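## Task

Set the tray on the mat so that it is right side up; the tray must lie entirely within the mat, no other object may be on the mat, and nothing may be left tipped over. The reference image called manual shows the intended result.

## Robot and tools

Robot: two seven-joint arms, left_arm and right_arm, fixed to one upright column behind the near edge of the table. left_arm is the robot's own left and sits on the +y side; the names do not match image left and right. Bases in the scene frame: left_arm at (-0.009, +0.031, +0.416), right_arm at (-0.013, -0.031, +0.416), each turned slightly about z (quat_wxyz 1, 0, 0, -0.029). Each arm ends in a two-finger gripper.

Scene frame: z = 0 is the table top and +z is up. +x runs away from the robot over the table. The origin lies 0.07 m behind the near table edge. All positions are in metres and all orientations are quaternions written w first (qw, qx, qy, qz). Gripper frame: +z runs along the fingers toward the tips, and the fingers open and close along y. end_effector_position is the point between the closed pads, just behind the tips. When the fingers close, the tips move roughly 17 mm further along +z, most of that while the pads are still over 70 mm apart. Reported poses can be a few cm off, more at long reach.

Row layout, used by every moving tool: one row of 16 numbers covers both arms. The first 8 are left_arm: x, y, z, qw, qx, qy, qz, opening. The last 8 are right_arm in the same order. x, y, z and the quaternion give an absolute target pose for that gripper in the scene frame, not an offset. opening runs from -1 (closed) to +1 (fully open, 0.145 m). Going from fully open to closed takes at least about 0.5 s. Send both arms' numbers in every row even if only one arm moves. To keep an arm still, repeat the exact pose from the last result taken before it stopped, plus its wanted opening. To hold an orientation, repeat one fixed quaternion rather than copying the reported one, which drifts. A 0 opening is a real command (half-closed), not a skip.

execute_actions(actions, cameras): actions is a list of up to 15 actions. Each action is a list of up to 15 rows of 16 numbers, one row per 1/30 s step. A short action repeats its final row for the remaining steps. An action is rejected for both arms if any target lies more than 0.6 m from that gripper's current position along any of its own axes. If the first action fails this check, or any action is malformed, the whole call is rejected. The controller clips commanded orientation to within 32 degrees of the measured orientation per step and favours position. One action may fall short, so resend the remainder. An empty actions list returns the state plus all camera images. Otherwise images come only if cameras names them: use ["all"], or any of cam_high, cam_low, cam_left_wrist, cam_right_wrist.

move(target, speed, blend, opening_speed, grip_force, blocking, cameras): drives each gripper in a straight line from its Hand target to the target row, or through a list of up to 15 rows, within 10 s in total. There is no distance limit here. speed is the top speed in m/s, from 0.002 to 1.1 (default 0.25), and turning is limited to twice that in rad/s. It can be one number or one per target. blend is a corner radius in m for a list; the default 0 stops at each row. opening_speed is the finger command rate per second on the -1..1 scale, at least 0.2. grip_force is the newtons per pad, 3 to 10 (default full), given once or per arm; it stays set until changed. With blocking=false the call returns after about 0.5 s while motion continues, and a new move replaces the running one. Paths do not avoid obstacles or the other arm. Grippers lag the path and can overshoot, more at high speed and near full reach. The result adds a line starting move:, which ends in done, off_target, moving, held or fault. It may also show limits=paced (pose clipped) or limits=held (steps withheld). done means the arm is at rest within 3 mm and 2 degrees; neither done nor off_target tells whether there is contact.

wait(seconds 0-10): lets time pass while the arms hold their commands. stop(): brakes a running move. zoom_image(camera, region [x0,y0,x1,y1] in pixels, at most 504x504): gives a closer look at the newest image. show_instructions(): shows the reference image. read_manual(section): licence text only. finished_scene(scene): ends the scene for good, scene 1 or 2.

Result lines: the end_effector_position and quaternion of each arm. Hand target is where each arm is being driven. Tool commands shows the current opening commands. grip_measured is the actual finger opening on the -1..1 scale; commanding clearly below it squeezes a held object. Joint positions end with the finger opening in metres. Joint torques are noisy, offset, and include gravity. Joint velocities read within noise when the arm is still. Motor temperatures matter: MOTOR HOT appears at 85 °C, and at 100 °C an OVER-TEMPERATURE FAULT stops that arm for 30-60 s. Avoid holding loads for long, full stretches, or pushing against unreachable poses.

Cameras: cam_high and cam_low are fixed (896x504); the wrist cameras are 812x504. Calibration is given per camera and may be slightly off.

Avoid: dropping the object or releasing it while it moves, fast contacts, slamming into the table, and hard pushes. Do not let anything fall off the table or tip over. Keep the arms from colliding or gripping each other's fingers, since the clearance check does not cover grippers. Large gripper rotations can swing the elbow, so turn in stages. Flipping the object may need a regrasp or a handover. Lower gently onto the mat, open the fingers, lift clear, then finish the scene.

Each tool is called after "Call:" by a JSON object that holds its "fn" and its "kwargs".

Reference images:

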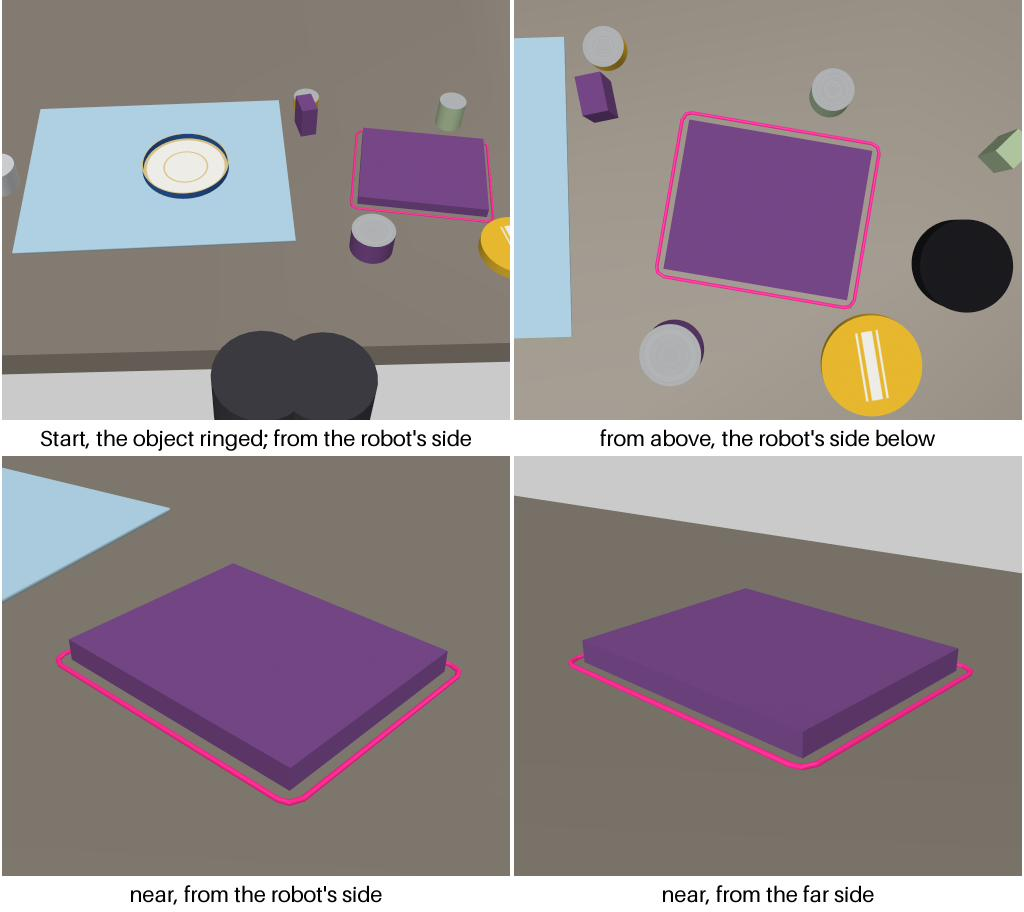

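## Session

Call:
{"fn": "execute_actions", "kwargs": {"actions": []}}

Call:
{"fn": "zoom_image", "kwargs": {"camera": "cam_high", "region": [270, 180, 540, 350]}}

Call:
{"fn": "zoom_image", "kwargs": {"camera": "cam_low", "region": [370, 230, 530, 340]}}

Scene clock: 0.00 s.
left_arm: end_effector_position=(+0.2673, +0.0756, +0.3895) grip_measured=+1.00 end_effector_quat_wxyz=(-0.037, -0.385, +0.751, -0.535) | right_arm: end_effector_position=(+0.1087, -0.4365, +0.2538) grip_measured=+1.00 end_effector_quat_wxyz=(-0.180, +0.664, +0.037, +0.725)
Joint positions: left_arm=[0.977 1.216 -0.643 2.072 0.482 0.109 0.908 0.145] | right_arm=[-0.7 0.736 0.942 1.045 1.154 -0.082 1.475 0.145]
Joint velocities: within noise
Joint torques (N m): no reading
Motor temperatures (°C): left_arm=[21 23 23 27 26 23 23] | right_arm=[23 24 24 27 25 23 24]
Hand target: left_arm +0.2673, +0.0756, +0.3895; -0.037, -0.385, +0.751, -0.535 | right_arm +0.1087, -0.4365, +0.2538; -0.180, +0.664, +0.037, +0.725
Tool commands: left_gripper/opening=+1.0 right_gripper/opening=+1.0
camera_calibration:
cam_left_wrist: T_world_to_cam=[[-0.706134, 0.420905, -0.569399, 0.373805], [0.646245, 0.711739, -0.275309, -0.112161], [0.289384, -0.562376, -0.77459, 0.32602], [0, 0, 0, 1]] pos_world=[0.242095, 0.105839, 0.434497]
cam_right_wrist: T_world_to_cam=[[0.621001, -0.774437, -0.120852, -0.37082], [-0.126702, 0.052974, -0.990525, 0.298921], [0.773502, 0.630429, -0.0652256, 0.262061], [0, 0, 0, 1]] pos_world=[0.0654483, -0.468223, 0.268368]

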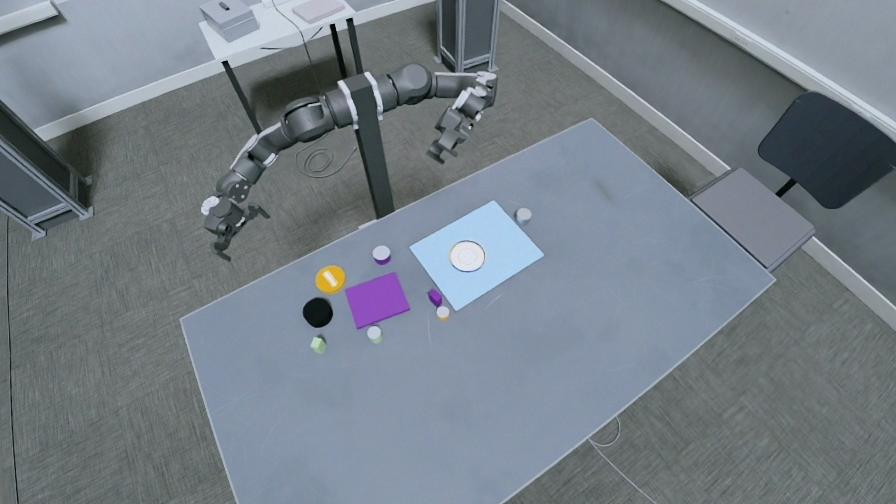

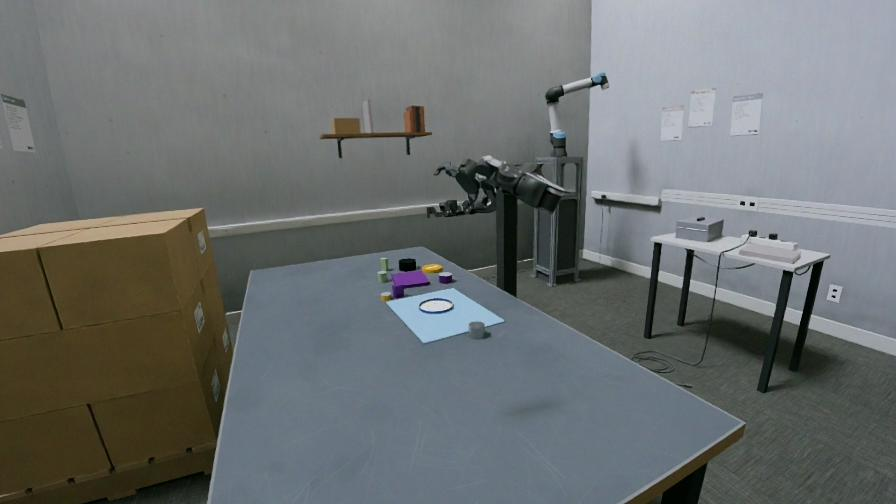

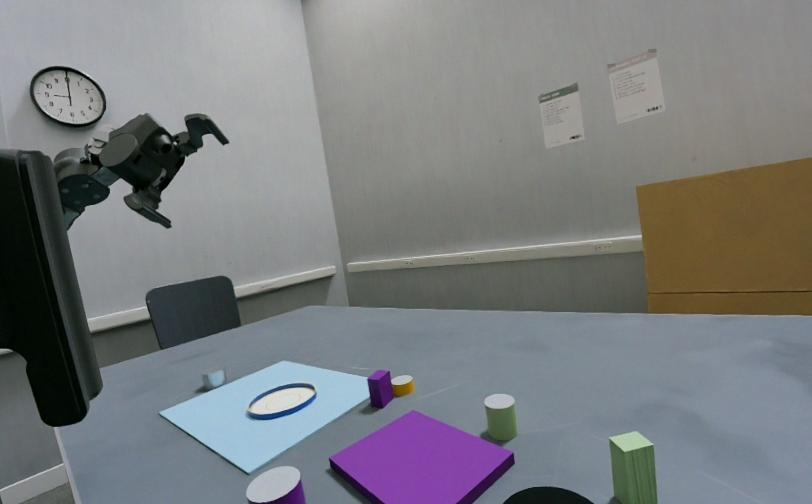

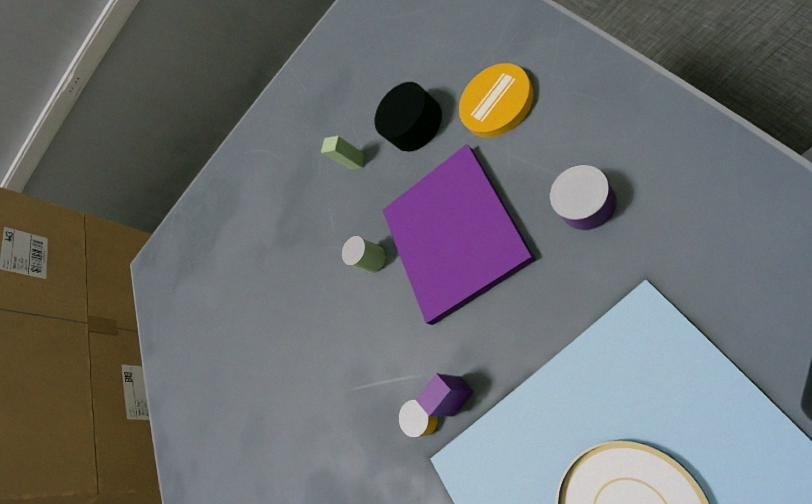

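Scaled by 1.867 from the camera's 896x504 image, which has a finer 1280x720 frame.

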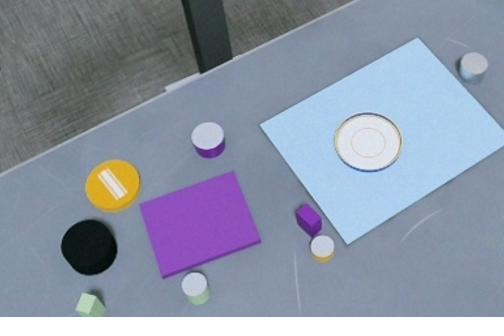

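Scaled by 3.150 from the camera's 896x504 image, which has a finer 1280x720 frame.

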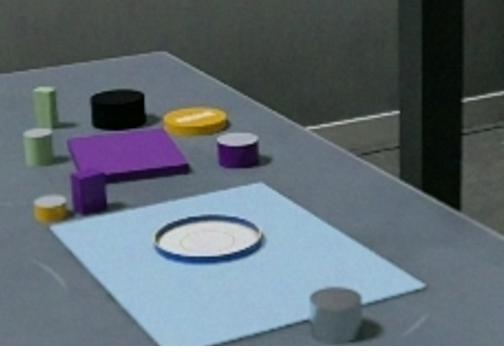

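Call:
{"fn": "move", "kwargs": {"target": [[0.25,0.16,0.25,0,0.966,0,0.259,1,0.20,-0.38,0.25,0,0.762,0.647,0,1],[0.32,0.131,0.12,0,0.966,0,0.259,1,0.30,-0.23,0.20,0,0.762,0.647,0,1]], "blend": 0.02, "cameras": ["all"]}}

Scene clock: 71.90 s.
left_arm: end_effector_position=(+0.3199, +0.1327, +0.1200) grip_measured=+1.00 end_effector_quat_wxyz=(-0.003, +0.966, +0.003, +0.259) | right_arm: end_effector_position=(+0.2999, -0.2303, +0.2026) grip_measured=+1.00 end_effector_quat_wxyz=(+0.055, +0.736, +0.628, +0.248)
Joint positions: left_arm=[0.376 0.568 -0.66 1.703 1.568 0.789 -1.121 0.145] | right_arm=[-1.301 2.007 0.879 1.73 0.604 0.346 0.501 0.145]
Joint torques (N m): left_arm=[5.76 0.33 2.03 2.41 -0.29 -0.1 0.4] | right_arm=[4.84 1.52 2.76 -0.06 0.09 -0.27 -0.36]
Hand target: left_arm +0.3200, +0.1311, +0.1200; +0.000, +0.966, +0.000, +0.259 | right_arm +0.2991, -0.2304, +0.2007; +0.054, +0.736, +0.628, +0.247
Off the commanded pose: left_arm 0.002 m, 0 deg | right_arm 0.003 m, 29 deg.
joint sent to its limit (left arm) — joint 6 (wrist pitch), upper limit. The joint targets still meet the commanded pose.
joint sent to its limit (right arm) — joint 1 (shoulder pitch), lower limit; joint 2 (shoulder roll), upper limit. The joint targets are off in orientation, not in position.
move: off_target (right_arm)
camera_calibration:
cam_left_wrist: T_world_to_cam=[[-0.171901, -0.935265, 0.309401, 0.137069], [-0.959143, 0.0872571, -0.269131, 0.334606], [0.224711, -0.343024, -0.912052, 0.142304], [0, 0, 0, 1]] pos_world=[0.31252, 0.147813, 0.177433]
cam_right_wrist: T_world_to_cam=[[0.992809, -0.0992101, 0.0669861, -0.330117], [-0.0952548, -0.993651, -0.0598681, -0.177583], [0.0725003, 0.0530568, -0.995956, 0.246619], [0, 0, 0, 1]] pos_world=[0.292947, -0.222291, 0.257104]

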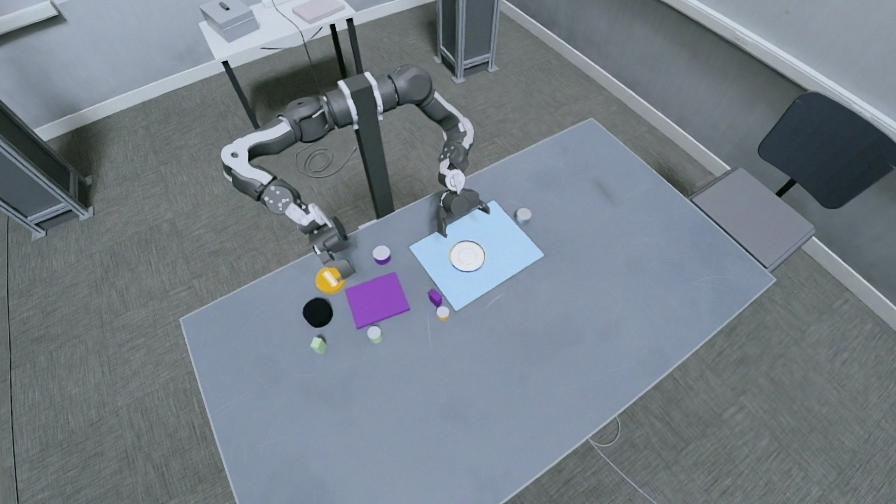

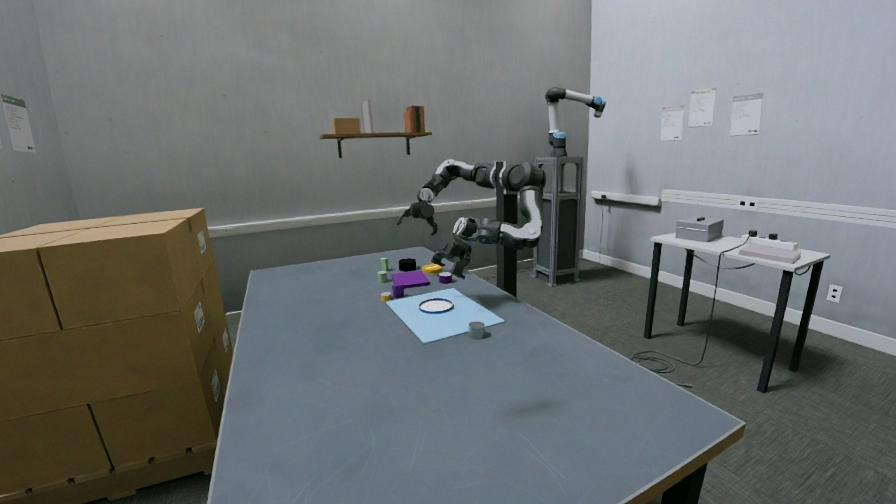

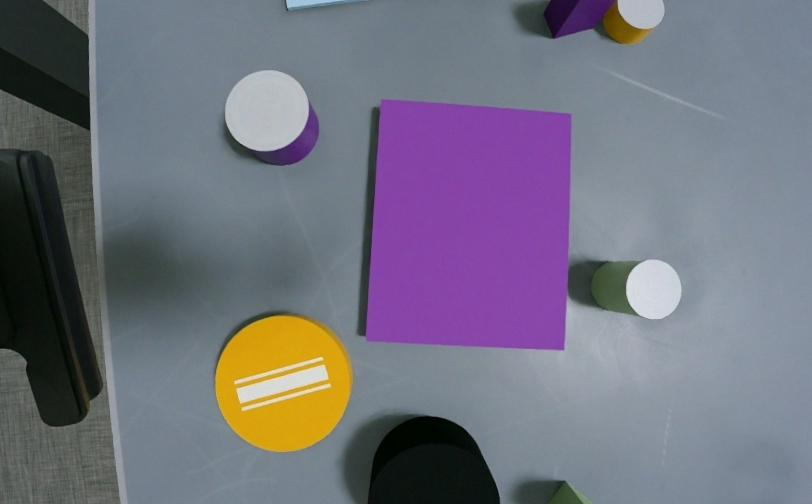

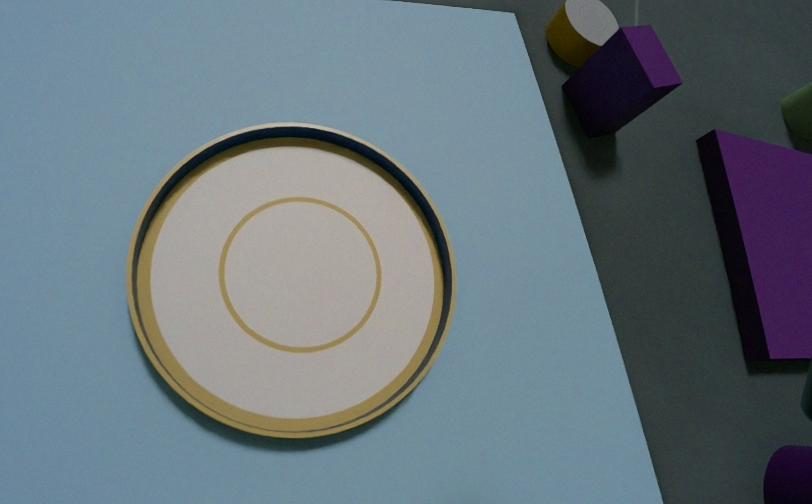

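Call:
{"fn": "move", "kwargs": {"target": [[0.347,0.131,0.0245,0,0.966,0,0.259,1,0.25,-0.36,0.27,0,0.924,0,0.383,1],[0.347,0.131,0.0245,0,0.966,0,0.259,-0.5,0.33,-0.30,0.28,0,0.924,0,0.383,1]], "opening_speed": 1, "cameras": ["all"]}}

Scene clock: 87.13 s.
left_arm: end_effector_position=(+0.3479, +0.1316, +0.0256) grip_measured=-0.50 end_effector_quat_wxyz=(-0.002, +0.965, +0.001, +0.261) | right_arm: end_effector_position=(+0.3300, -0.3014, +0.2801) grip_measured=+1.00 end_effector_quat_wxyz=(+0.003, +0.903, +0.105, +0.416)
Joint positions: left_arm=[0.442 0.405 -0.795 1.142 1.176 0.59 -0.622 0.038] | right_arm=[-1.302 1.74 1.135 1.743 1.569 0.546 -0.114 0.145]
Joint torques (N m): left_arm=[5.79 -0.2 1.92 2.13 -0.19 -0.19 0.32] | right_arm=[4.05 2.15 5 0.12 0.03 -0.32 0.02]
Hand target: left_arm +0.3469, +0.1309, +0.0245; +0.000, +0.966, +0.000, +0.259 | right_arm +0.3299, -0.3001, +0.2801; +0.000, +0.904, +0.106, +0.415
Off the commanded pose: left_arm 0.002 m, 0 deg | right_arm 0.001 m, 13 deg.
joint sent to its limit (right arm) — joint 1 (shoulder pitch), lower limit; joint 5 (forearm roll), upper limit. The joint targets are off in orientation, not in position.
move: off_target (right_arm)
camera_calibration:
cam_left_wrist: T_world_to_cam=[[-0.176948, -0.934228, 0.309688, 0.171714], [-0.957562, 0.0906741, -0.273594, 0.335343], [0.227519, -0.344957, -0.910626, 0.0487135], [0, 0, 0, 1]] pos_world=[0.340412, 0.146817, 0.0829298]
cam_right_wrist: T_world_to_cam=[[0.445953, -0.885219, -0.132339, -0.372803], [-0.760616, -0.296868, -0.57735, 0.333839], [0.471794, 0.35813, -0.805701, 0.232331], [0, 0, 0, 1]] pos_world=[0.310563, -0.314111, 0.330595]

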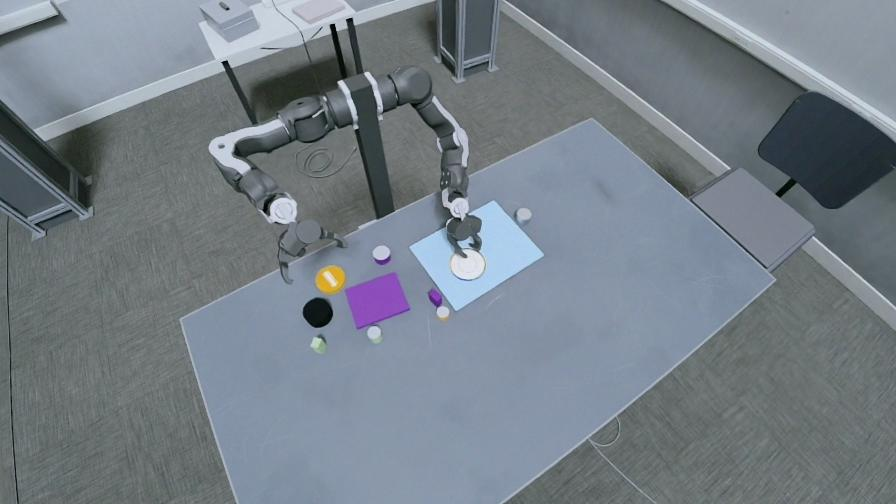

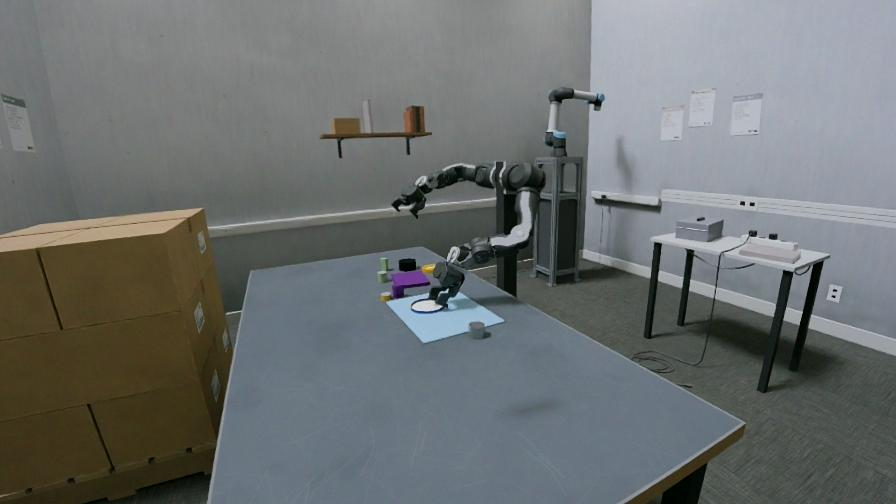

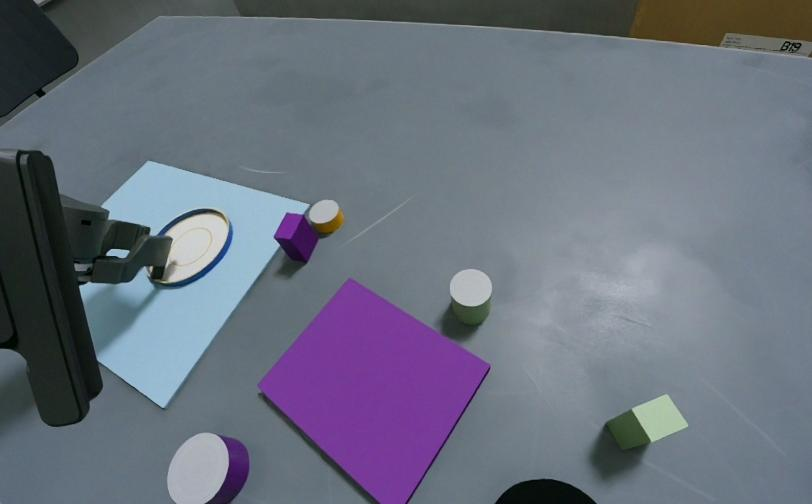

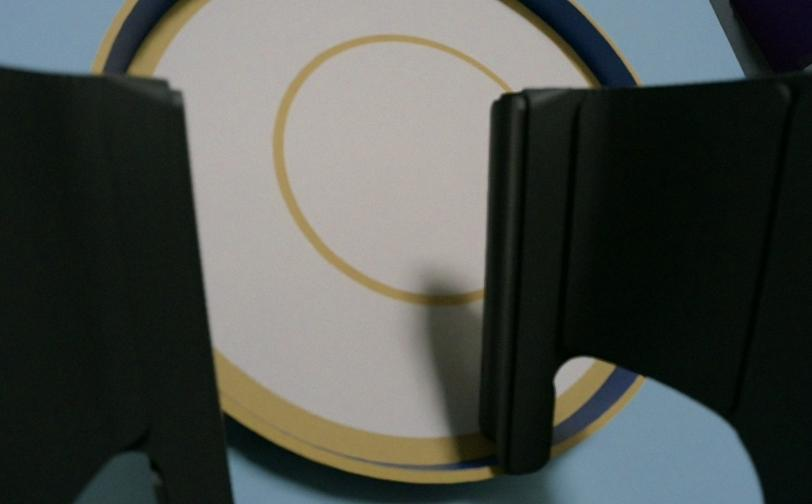

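Call:
{"fn": "move", "kwargs": {"target": [[0.345,0.131,0.08,0,0.966,0,0.259,0.0,0.40,-0.40,0.32,0.332,0.59,0.46,0.574,1],[0.365,0.056,0.07,0,0.966,0,0.259,0.0,0.54,-0.22,0.36,0.332,0.59,0.46,0.574,1],[0.365,0.056,0.029,0,0.966,0,0.259,0.0,0.54,-0.22,0.36,0.332,0.59,0.46,0.574,1],[0.365,0.056,0.029,0,0.966,0,0.259,-1,0.54,-0.22,0.36,0.332,0.59,0.46,0.574,1]], "opening_speed": 1, "cameras": ["all"]}}

Scene clock: 115.37 s.
left_arm: end_effector_position=(+0.3639, +0.0567, +0.0285) grip_measured=-0.99 end_effector_quat_wxyz=(-0.002, +0.966, +0.000, +0.258) | right_arm: end_effector_position=(+0.4167, -0.2539, +0.3794) grip_measured=+1.00 end_effector_quat_wxyz=(+0.306, +0.581, +0.482, +0.580)
Joint positions: left_arm=[0.563 0.14 -0.848 0.938 1.165 0.563 -0.73 0.001] | right_arm=[-1.302 2.007 1.149 1.571 0.533 0.112 -0.086 0.145]
Joint torques (N m): left_arm=[7.32 -2.02 1.69 2.21 -0.25 -0.26 0.35] | right_arm=[5.63 1.54 5.29 -0.13 -0.03 -0.13 -0.62]
Hand target: left_arm +0.3650, +0.0560, +0.0290; +0.000, +0.966, +0.000, +0.259 | right_arm +0.4170, -0.2540, +0.3803; +0.308, +0.581, +0.480, +0.581
Off the commanded pose: left_arm 0.001 m, 0 deg | right_arm 0.129 m, 4 deg.
joint read past its limit (right arm) — joint 2 (shoulder roll), upper limit.
joint sent to its limit (right arm) — joint 1 (shoulder pitch), lower limit; joint 2 (shoulder roll), upper limit. The joint targets are off in position and orientation.
move: off_target (right_arm)
camera_calibration:
cam_left_wrist: T_world_to_cam=[[-0.176483, -0.934388, 0.309471, 0.103496], [-0.959106, 0.0925602, -0.267485, 0.358449], [0.22129, -0.344022, -0.912513, 0.0240902], [0, 0, 0, 1]] pos_world=[0.356725, 0.0718149, 0.0858334]
cam_right_wrist: T_world_to_cam=[[0.528607, -0.242896, 0.813374, -0.586434], [-0.0596598, -0.966449, -0.249836, -0.115096], [0.846768, 0.083539, -0.525362, -0.0779565], [0, 0, 0, 1]] pos_world=[0.369137, -0.247164, 0.40728]

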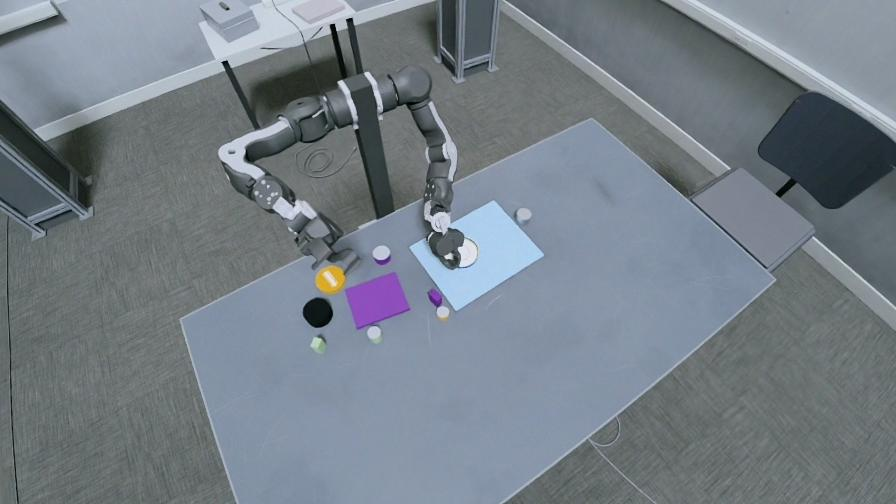

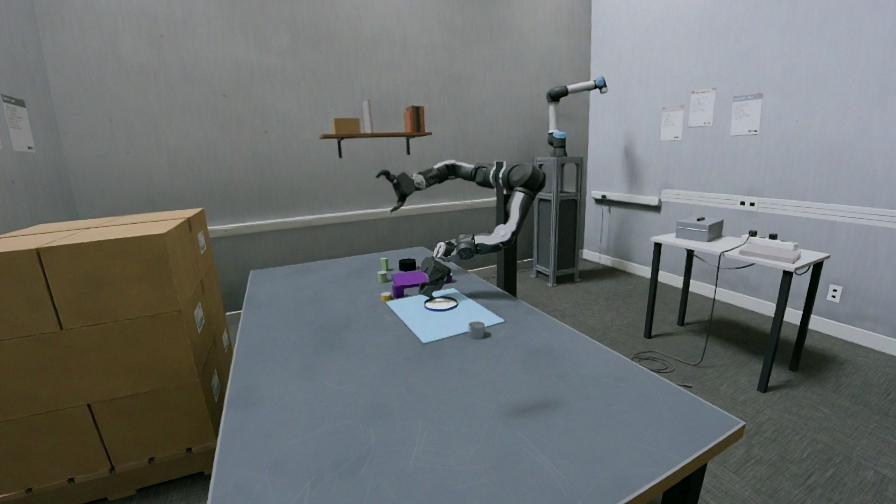

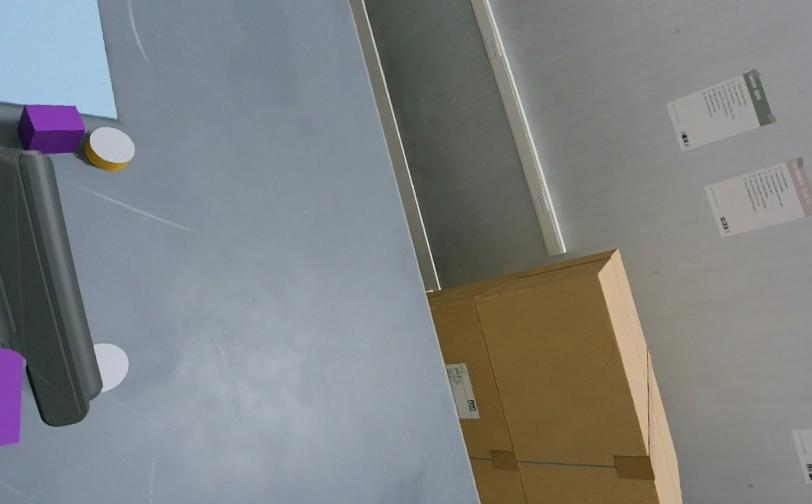

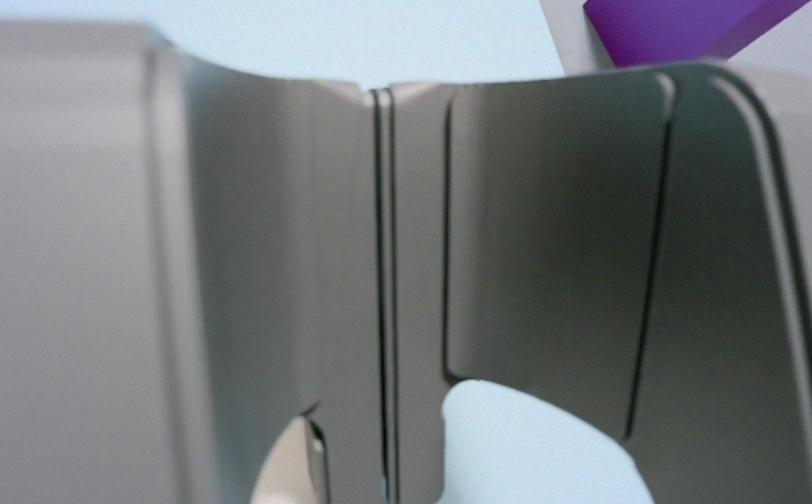

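Call:
{"fn": "move", "kwargs": {"target": [[0.30,0.10,0.14,0,0.966,0,0.259,1,0.25,-0.40,0.28,-0.180,0.664,0.037,0.725,1],[0.30,0.131,0.14,0,0.966,0,0.259,1,0.11,-0.4365,0.2538,-0.180,0.664,0.037,0.725,1],[0.30,0.131,0.14,0,0.966,0,0.259,1,0.15,-0.30,0.12,-0.09,0.83,0.0,0.54,1],[0.30,0.131,0.14,0,0.966,0,0.259,1,0.22,-0.30,0.14,0,0.924,0,0.383,1]], "speed": 0.3, "cameras": ["all"]}}

Scene clock: 129.70 s.
left_arm: end_effector_position=(+0.3000, +0.1324, +0.1387) grip_measured=+1.00 end_effector_quat_wxyz=(-0.006, +0.960, +0.003, +0.281) | right_arm: end_effector_position=(+0.2207, -0.2994, +0.1409) grip_measured=+1.00 end_effector_quat_wxyz=(-0.002, +0.923, +0.001, +0.385)
Joint positions: left_arm=[0.275 0.588 -0.596 1.88 1.572 0.789 -1.219 0.145] | right_arm=[-0.646 1.157 0.067 1.919 1.197 0.335 -0.249 0.145]
Joint torques (N m): left_arm=[4.21 0.44 3.25 3.32 -0.23 -0.08 0.39] | right_arm=[1.89 4.87 2.66 1.77 -0.01 -0.27 -0.19]
Hand target: left_arm +0.2999, +0.1310, +0.1398; -0.001, +0.959, +0.002, +0.282 | right_arm +0.2200, -0.2999, +0.1400; +0.000, +0.924, +0.000, +0.383
Off the commanded pose: left_arm 0.002 m, 3 deg | right_arm 0.001 m, 0 deg.
joint sent to its limit (left arm) — joint 5 (forearm roll), upper limit; joint 6 (wrist pitch), upper limit. The joint targets are off in orientation, not in position.
move: off_target (left_arm)
camera_calibration:
cam_left_wrist: T_world_to_cam=[[-0.185179, -0.937267, 0.295362, 0.133726], [-0.945509, 0.0880224, -0.313472, 0.322563], [0.267809, -0.337316, -0.902495, 0.148692], [0, 0, 0, 1]] pos_world=[0.289929, 0.147101, 0.19581]
cam_right_wrist: T_world_to_cam=[[0.260707, -0.93558, -0.238162, -0.299933], [-0.838169, -0.0969318, -0.536728, 0.24227], [0.479067, 0.339549, -0.809445, 0.164393], [0, 0, 0, 1]] pos_world=[0.202503, -0.312947, 0.191668]

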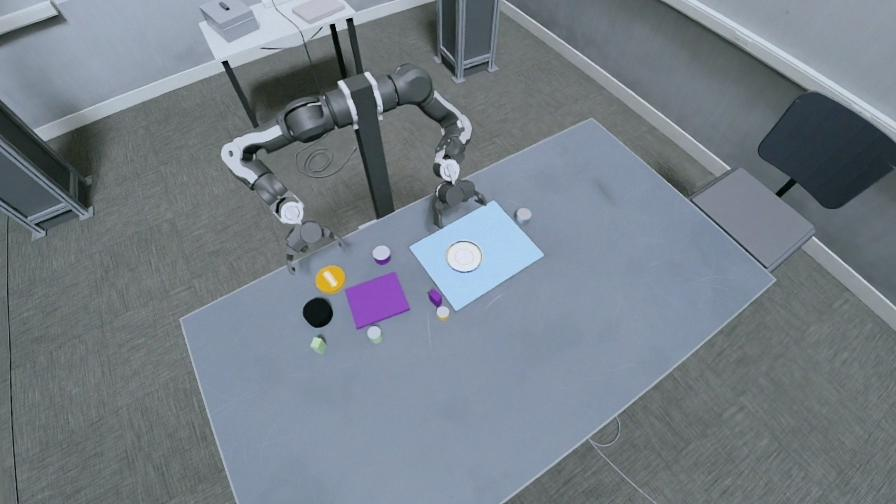

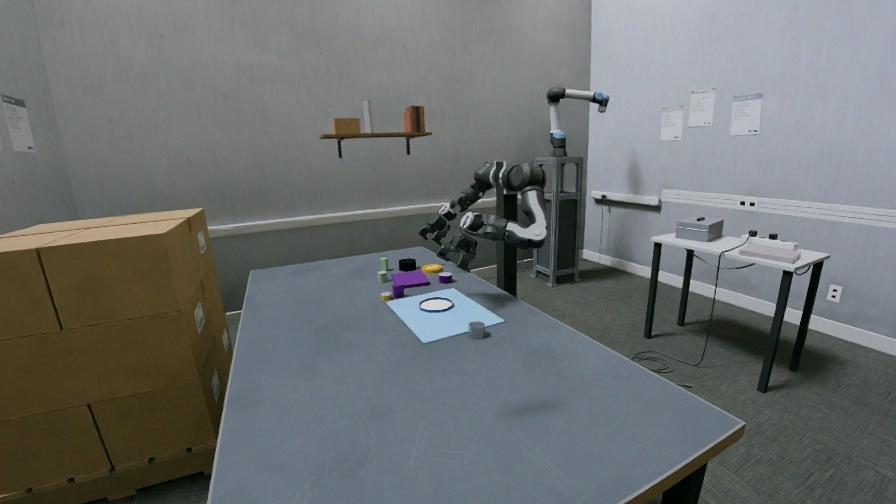

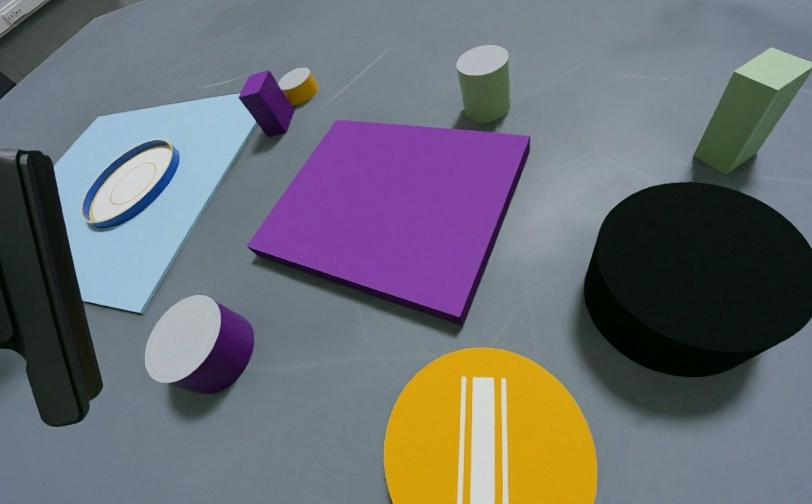

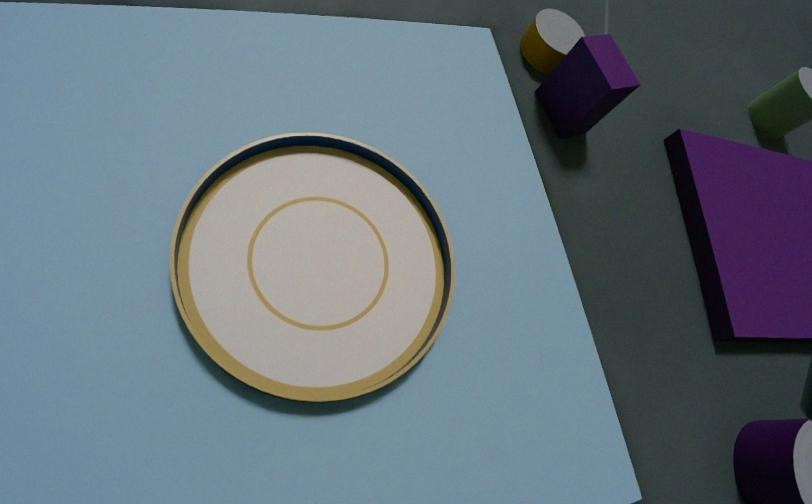

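Call:
{"fn": "move", "kwargs": {"target": [[0.35,0.12,0.05,0,0.978,0,0.208,1,0.25,-0.26,0.17,0,0.762,0.647,0,1],[0.35,0.12,0.012,0,0.978,0,0.208,1,0.33,-0.185,0.15,0,0.762,0.647,0,1],[0.35,0.12,0.012,0,0.978,0,0.208,0.2,0.34,-0.185,0.14,0,0.762,0.647,0,1]], "opening_speed": 0.6, "speed": 0.2, "cameras": ["all"]}}

Scene clock: 172.00 s.
left_arm: end_effector_position=(+0.3486, +0.1208, +0.0112) grip_measured=+0.48 end_effector_quat_wxyz=(-0.003, +0.978, +0.000, +0.206) | right_arm: end_effector_position=(+0.3393, -0.1851, +0.1403) grip_measured=+1.00 end_effector_quat_wxyz=(-0.001, +0.763, +0.646, -0.002)
Joint positions: left_arm=[0.52 0.322 -0.816 0.982 1.211 0.668 -0.61 0.11] | right_arm=[1.2 0.535 -1.43 1.04 -0.109 0.601 1.327 0.145]
Joint torques (N m): left_arm=[7.11 -0.73 2.04 2 -0.18 -0.25 0.35] | right_arm=[8.22 0.73 3.41 0.7 0.05 -0.15 -0.16]
Hand target: left_arm +0.3499, +0.1200, +0.0119; +0.000, +0.978, +0.000, +0.208 | right_arm +0.3399, -0.1850, +0.1400; +0.000, +0.762, +0.647, +0.000
Off the commanded pose: left_arm 0.002 m, 0 deg | right_arm 0.001 m, 0 deg.
move: done
camera_calibration:
cam_left_wrist: T_world_to_cam=[[-0.143381, -0.934528, 0.325729, 0.154378], [-0.981995, 0.0934391, -0.16418, 0.3399], [0.122995, -0.343405, -0.931099, 0.0681496], [0, 0, 0, 1]] pos_world=[0.347533, 0.135914, 0.0689732]
cam_right_wrist: T_world_to_cam=[[0.925074, -0.141545, -0.352426, -0.286564], [-0.0651391, -0.973336, 0.21994, -0.178293], [-0.37416, -0.180504, -0.909628, 0.275529], [0, 0, 0, 1]] pos_world=[0.356571, -0.164367, 0.18885]

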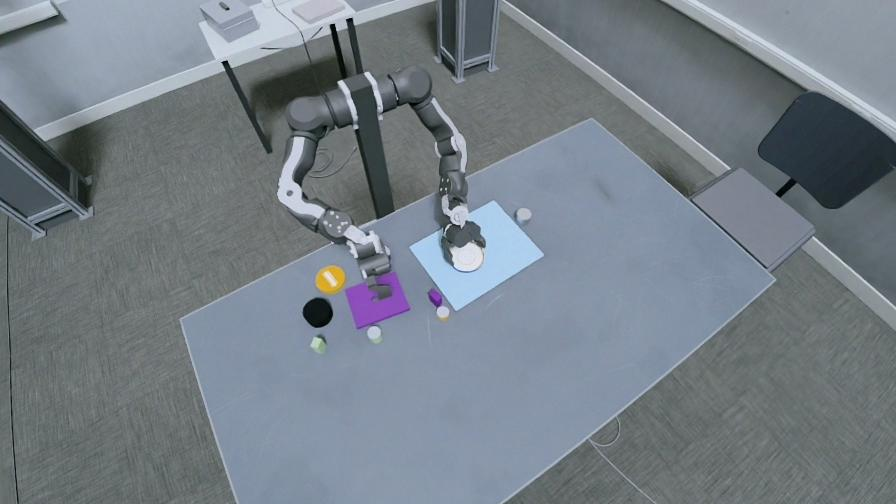

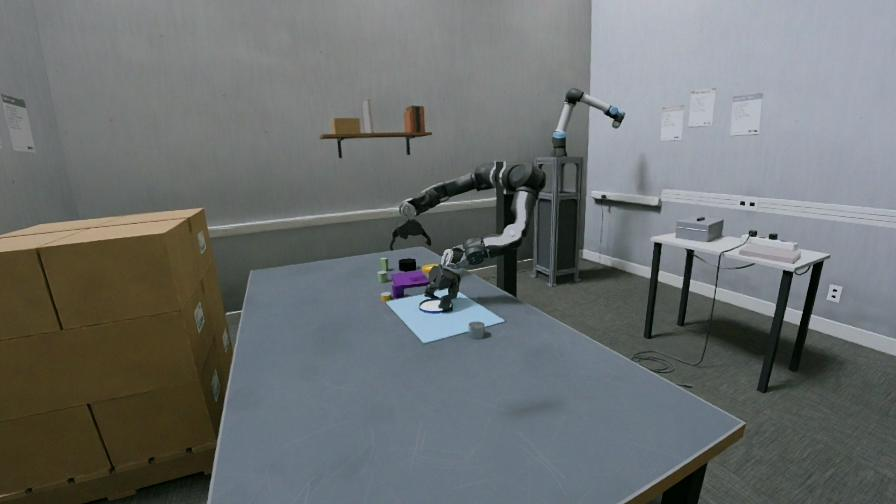

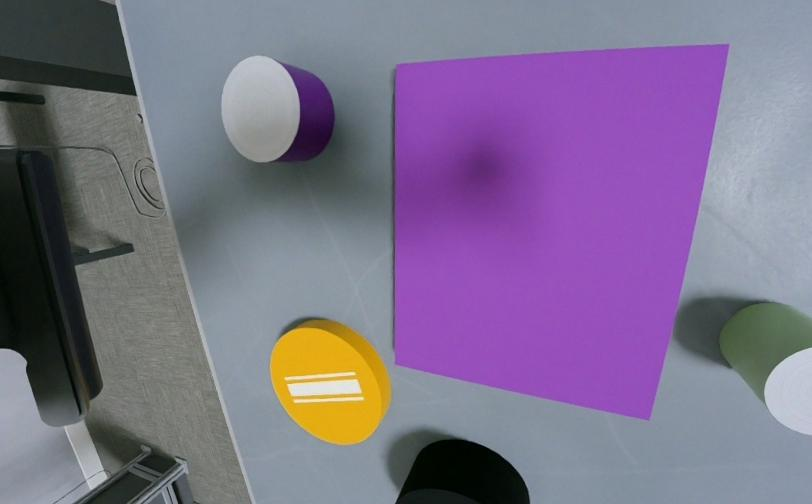

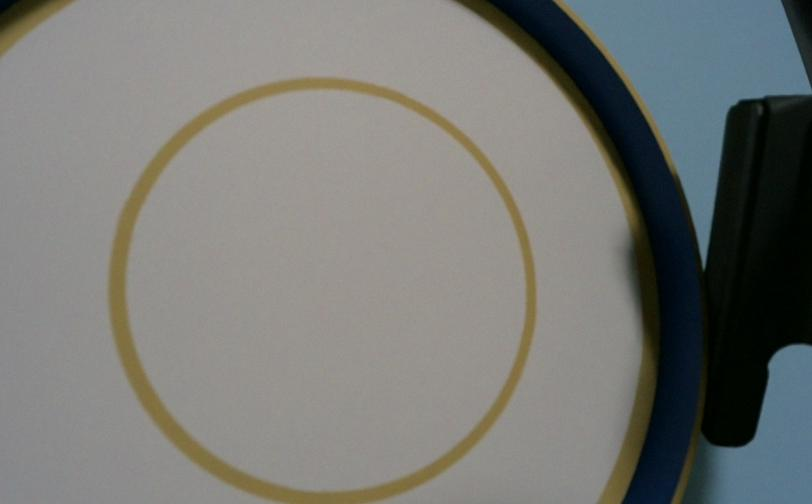

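Call:
{"fn": "move", "kwargs": {"target": [[0.35,0.12,0.06,0,0.978,0,0.208,0.2,0.345,-0.18,0.045,0,0.762,0.647,0,1],[0.20,0.25,0.07,0,0.978,0,0.208,0.2,0.345,-0.18,0.045,0,0.762,0.647,0,1],[0.165,0.43,0.06,0,0.966,0,0.259,0.2,0.345,-0.18,0.045,0,0.762,0.647,0,1],[0.165,0.43,0.015,0,0.966,0,0.259,0.2,0.345,-0.18,0.045,0,0.762,0.647,0,1]], "blend": [0.01,0.03,0.01,0], "speed": 0.18, "cameras": ["all"]}}

Scene clock: 191.83 s.
left_arm: end_effector_position=(+0.1666, +0.4322, +0.0165) grip_measured=+0.20 end_effector_quat_wxyz=(-0.004, +0.965, +0.001, +0.261) | right_arm: end_effector_position=(+0.3429, -0.1803, +0.0438) grip_measured=+1.00 end_effector_quat_wxyz=(-0.002, +0.762, +0.647, -0.004)
Joint positions: left_arm=[-0.316 1.162 -0.556 0.94 1.25 0.005 0.344 0.091] | right_arm=[1.008 0.27 -1.404 0.532 -0.119 0.351 1.089 0.145]
Joint torques (N m): left_arm=[1.07 5.31 1.78 -0.49 -0.02 -0.26 0.3] | right_arm=[9.16 0.46 2.28 0.75 0.06 -0.15 -0.18]
Hand target: left_arm +0.1649, +0.4300, +0.0150; +0.000, +0.966, +0.000, +0.259 | right_arm +0.3450, -0.1800, +0.0450; +0.000, +0.762, +0.647, +0.000
Off the commanded pose: left_arm 0.003 m, 1 deg | right_arm 0.002 m, 1 deg.
move: done
camera_calibration:
cam_left_wrist: T_world_to_cam=[[-0.176691, -0.935613, 0.305629, 0.423821], [-0.957587, 0.0915968, -0.273199, 0.131512], [0.227614, -0.340938, -0.912115, 0.183677], [0, 0, 0, 1]] pos_world=[0.159012, 0.447108, 0.0739316]
cam_right_wrist: T_world_to_cam=[[0.923778, -0.140822, -0.356095, -0.322499], [-0.0627683, -0.973032, 0.221965, -0.153029], [-0.37775, -0.182695, -0.907705, 0.190728], [0, 0, 0, 1]] pos_world=[0.36036, -0.159472, 0.0922512]

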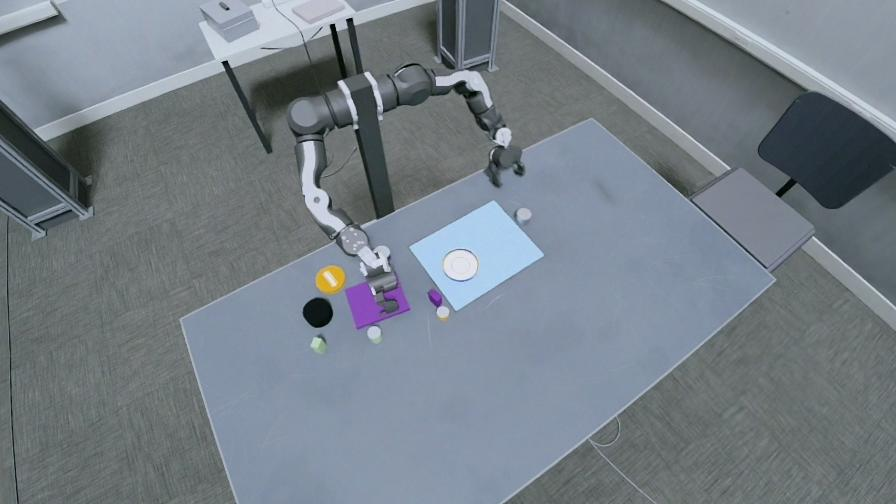

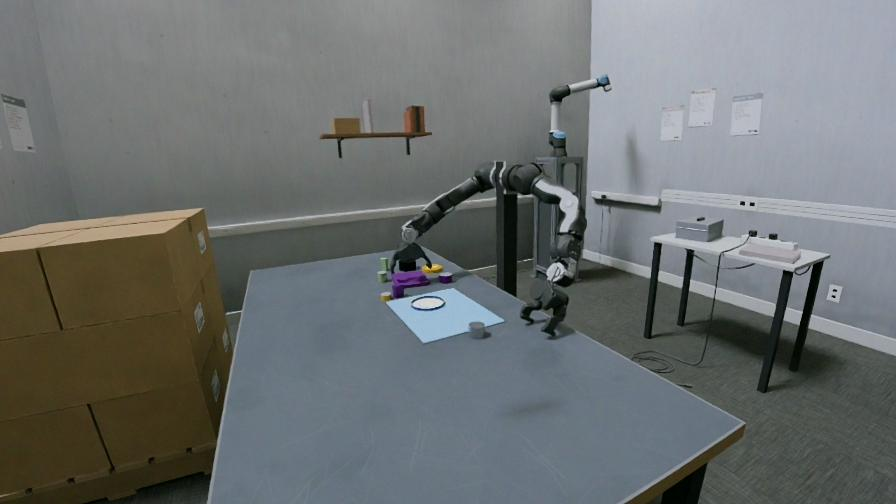

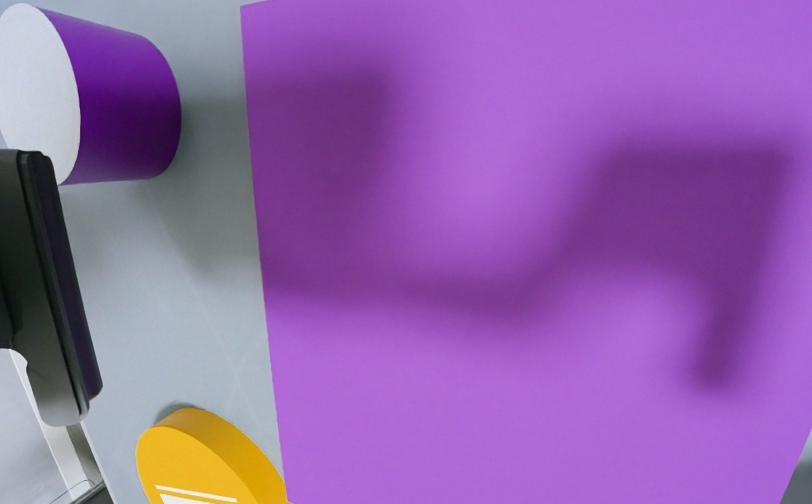

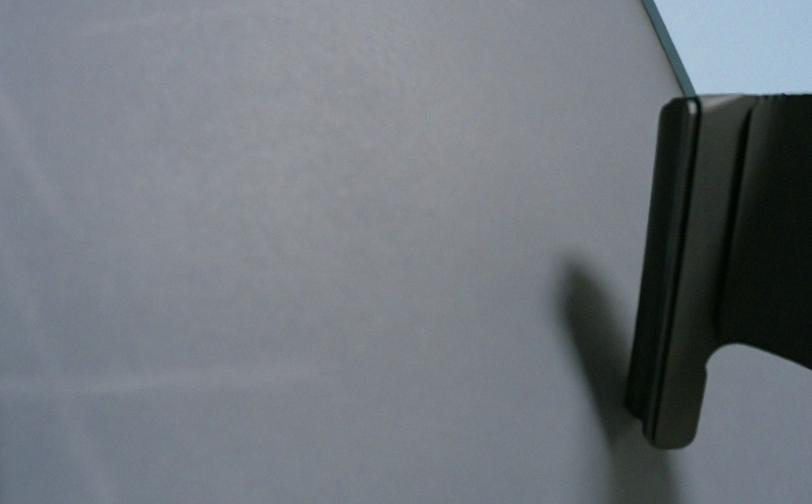

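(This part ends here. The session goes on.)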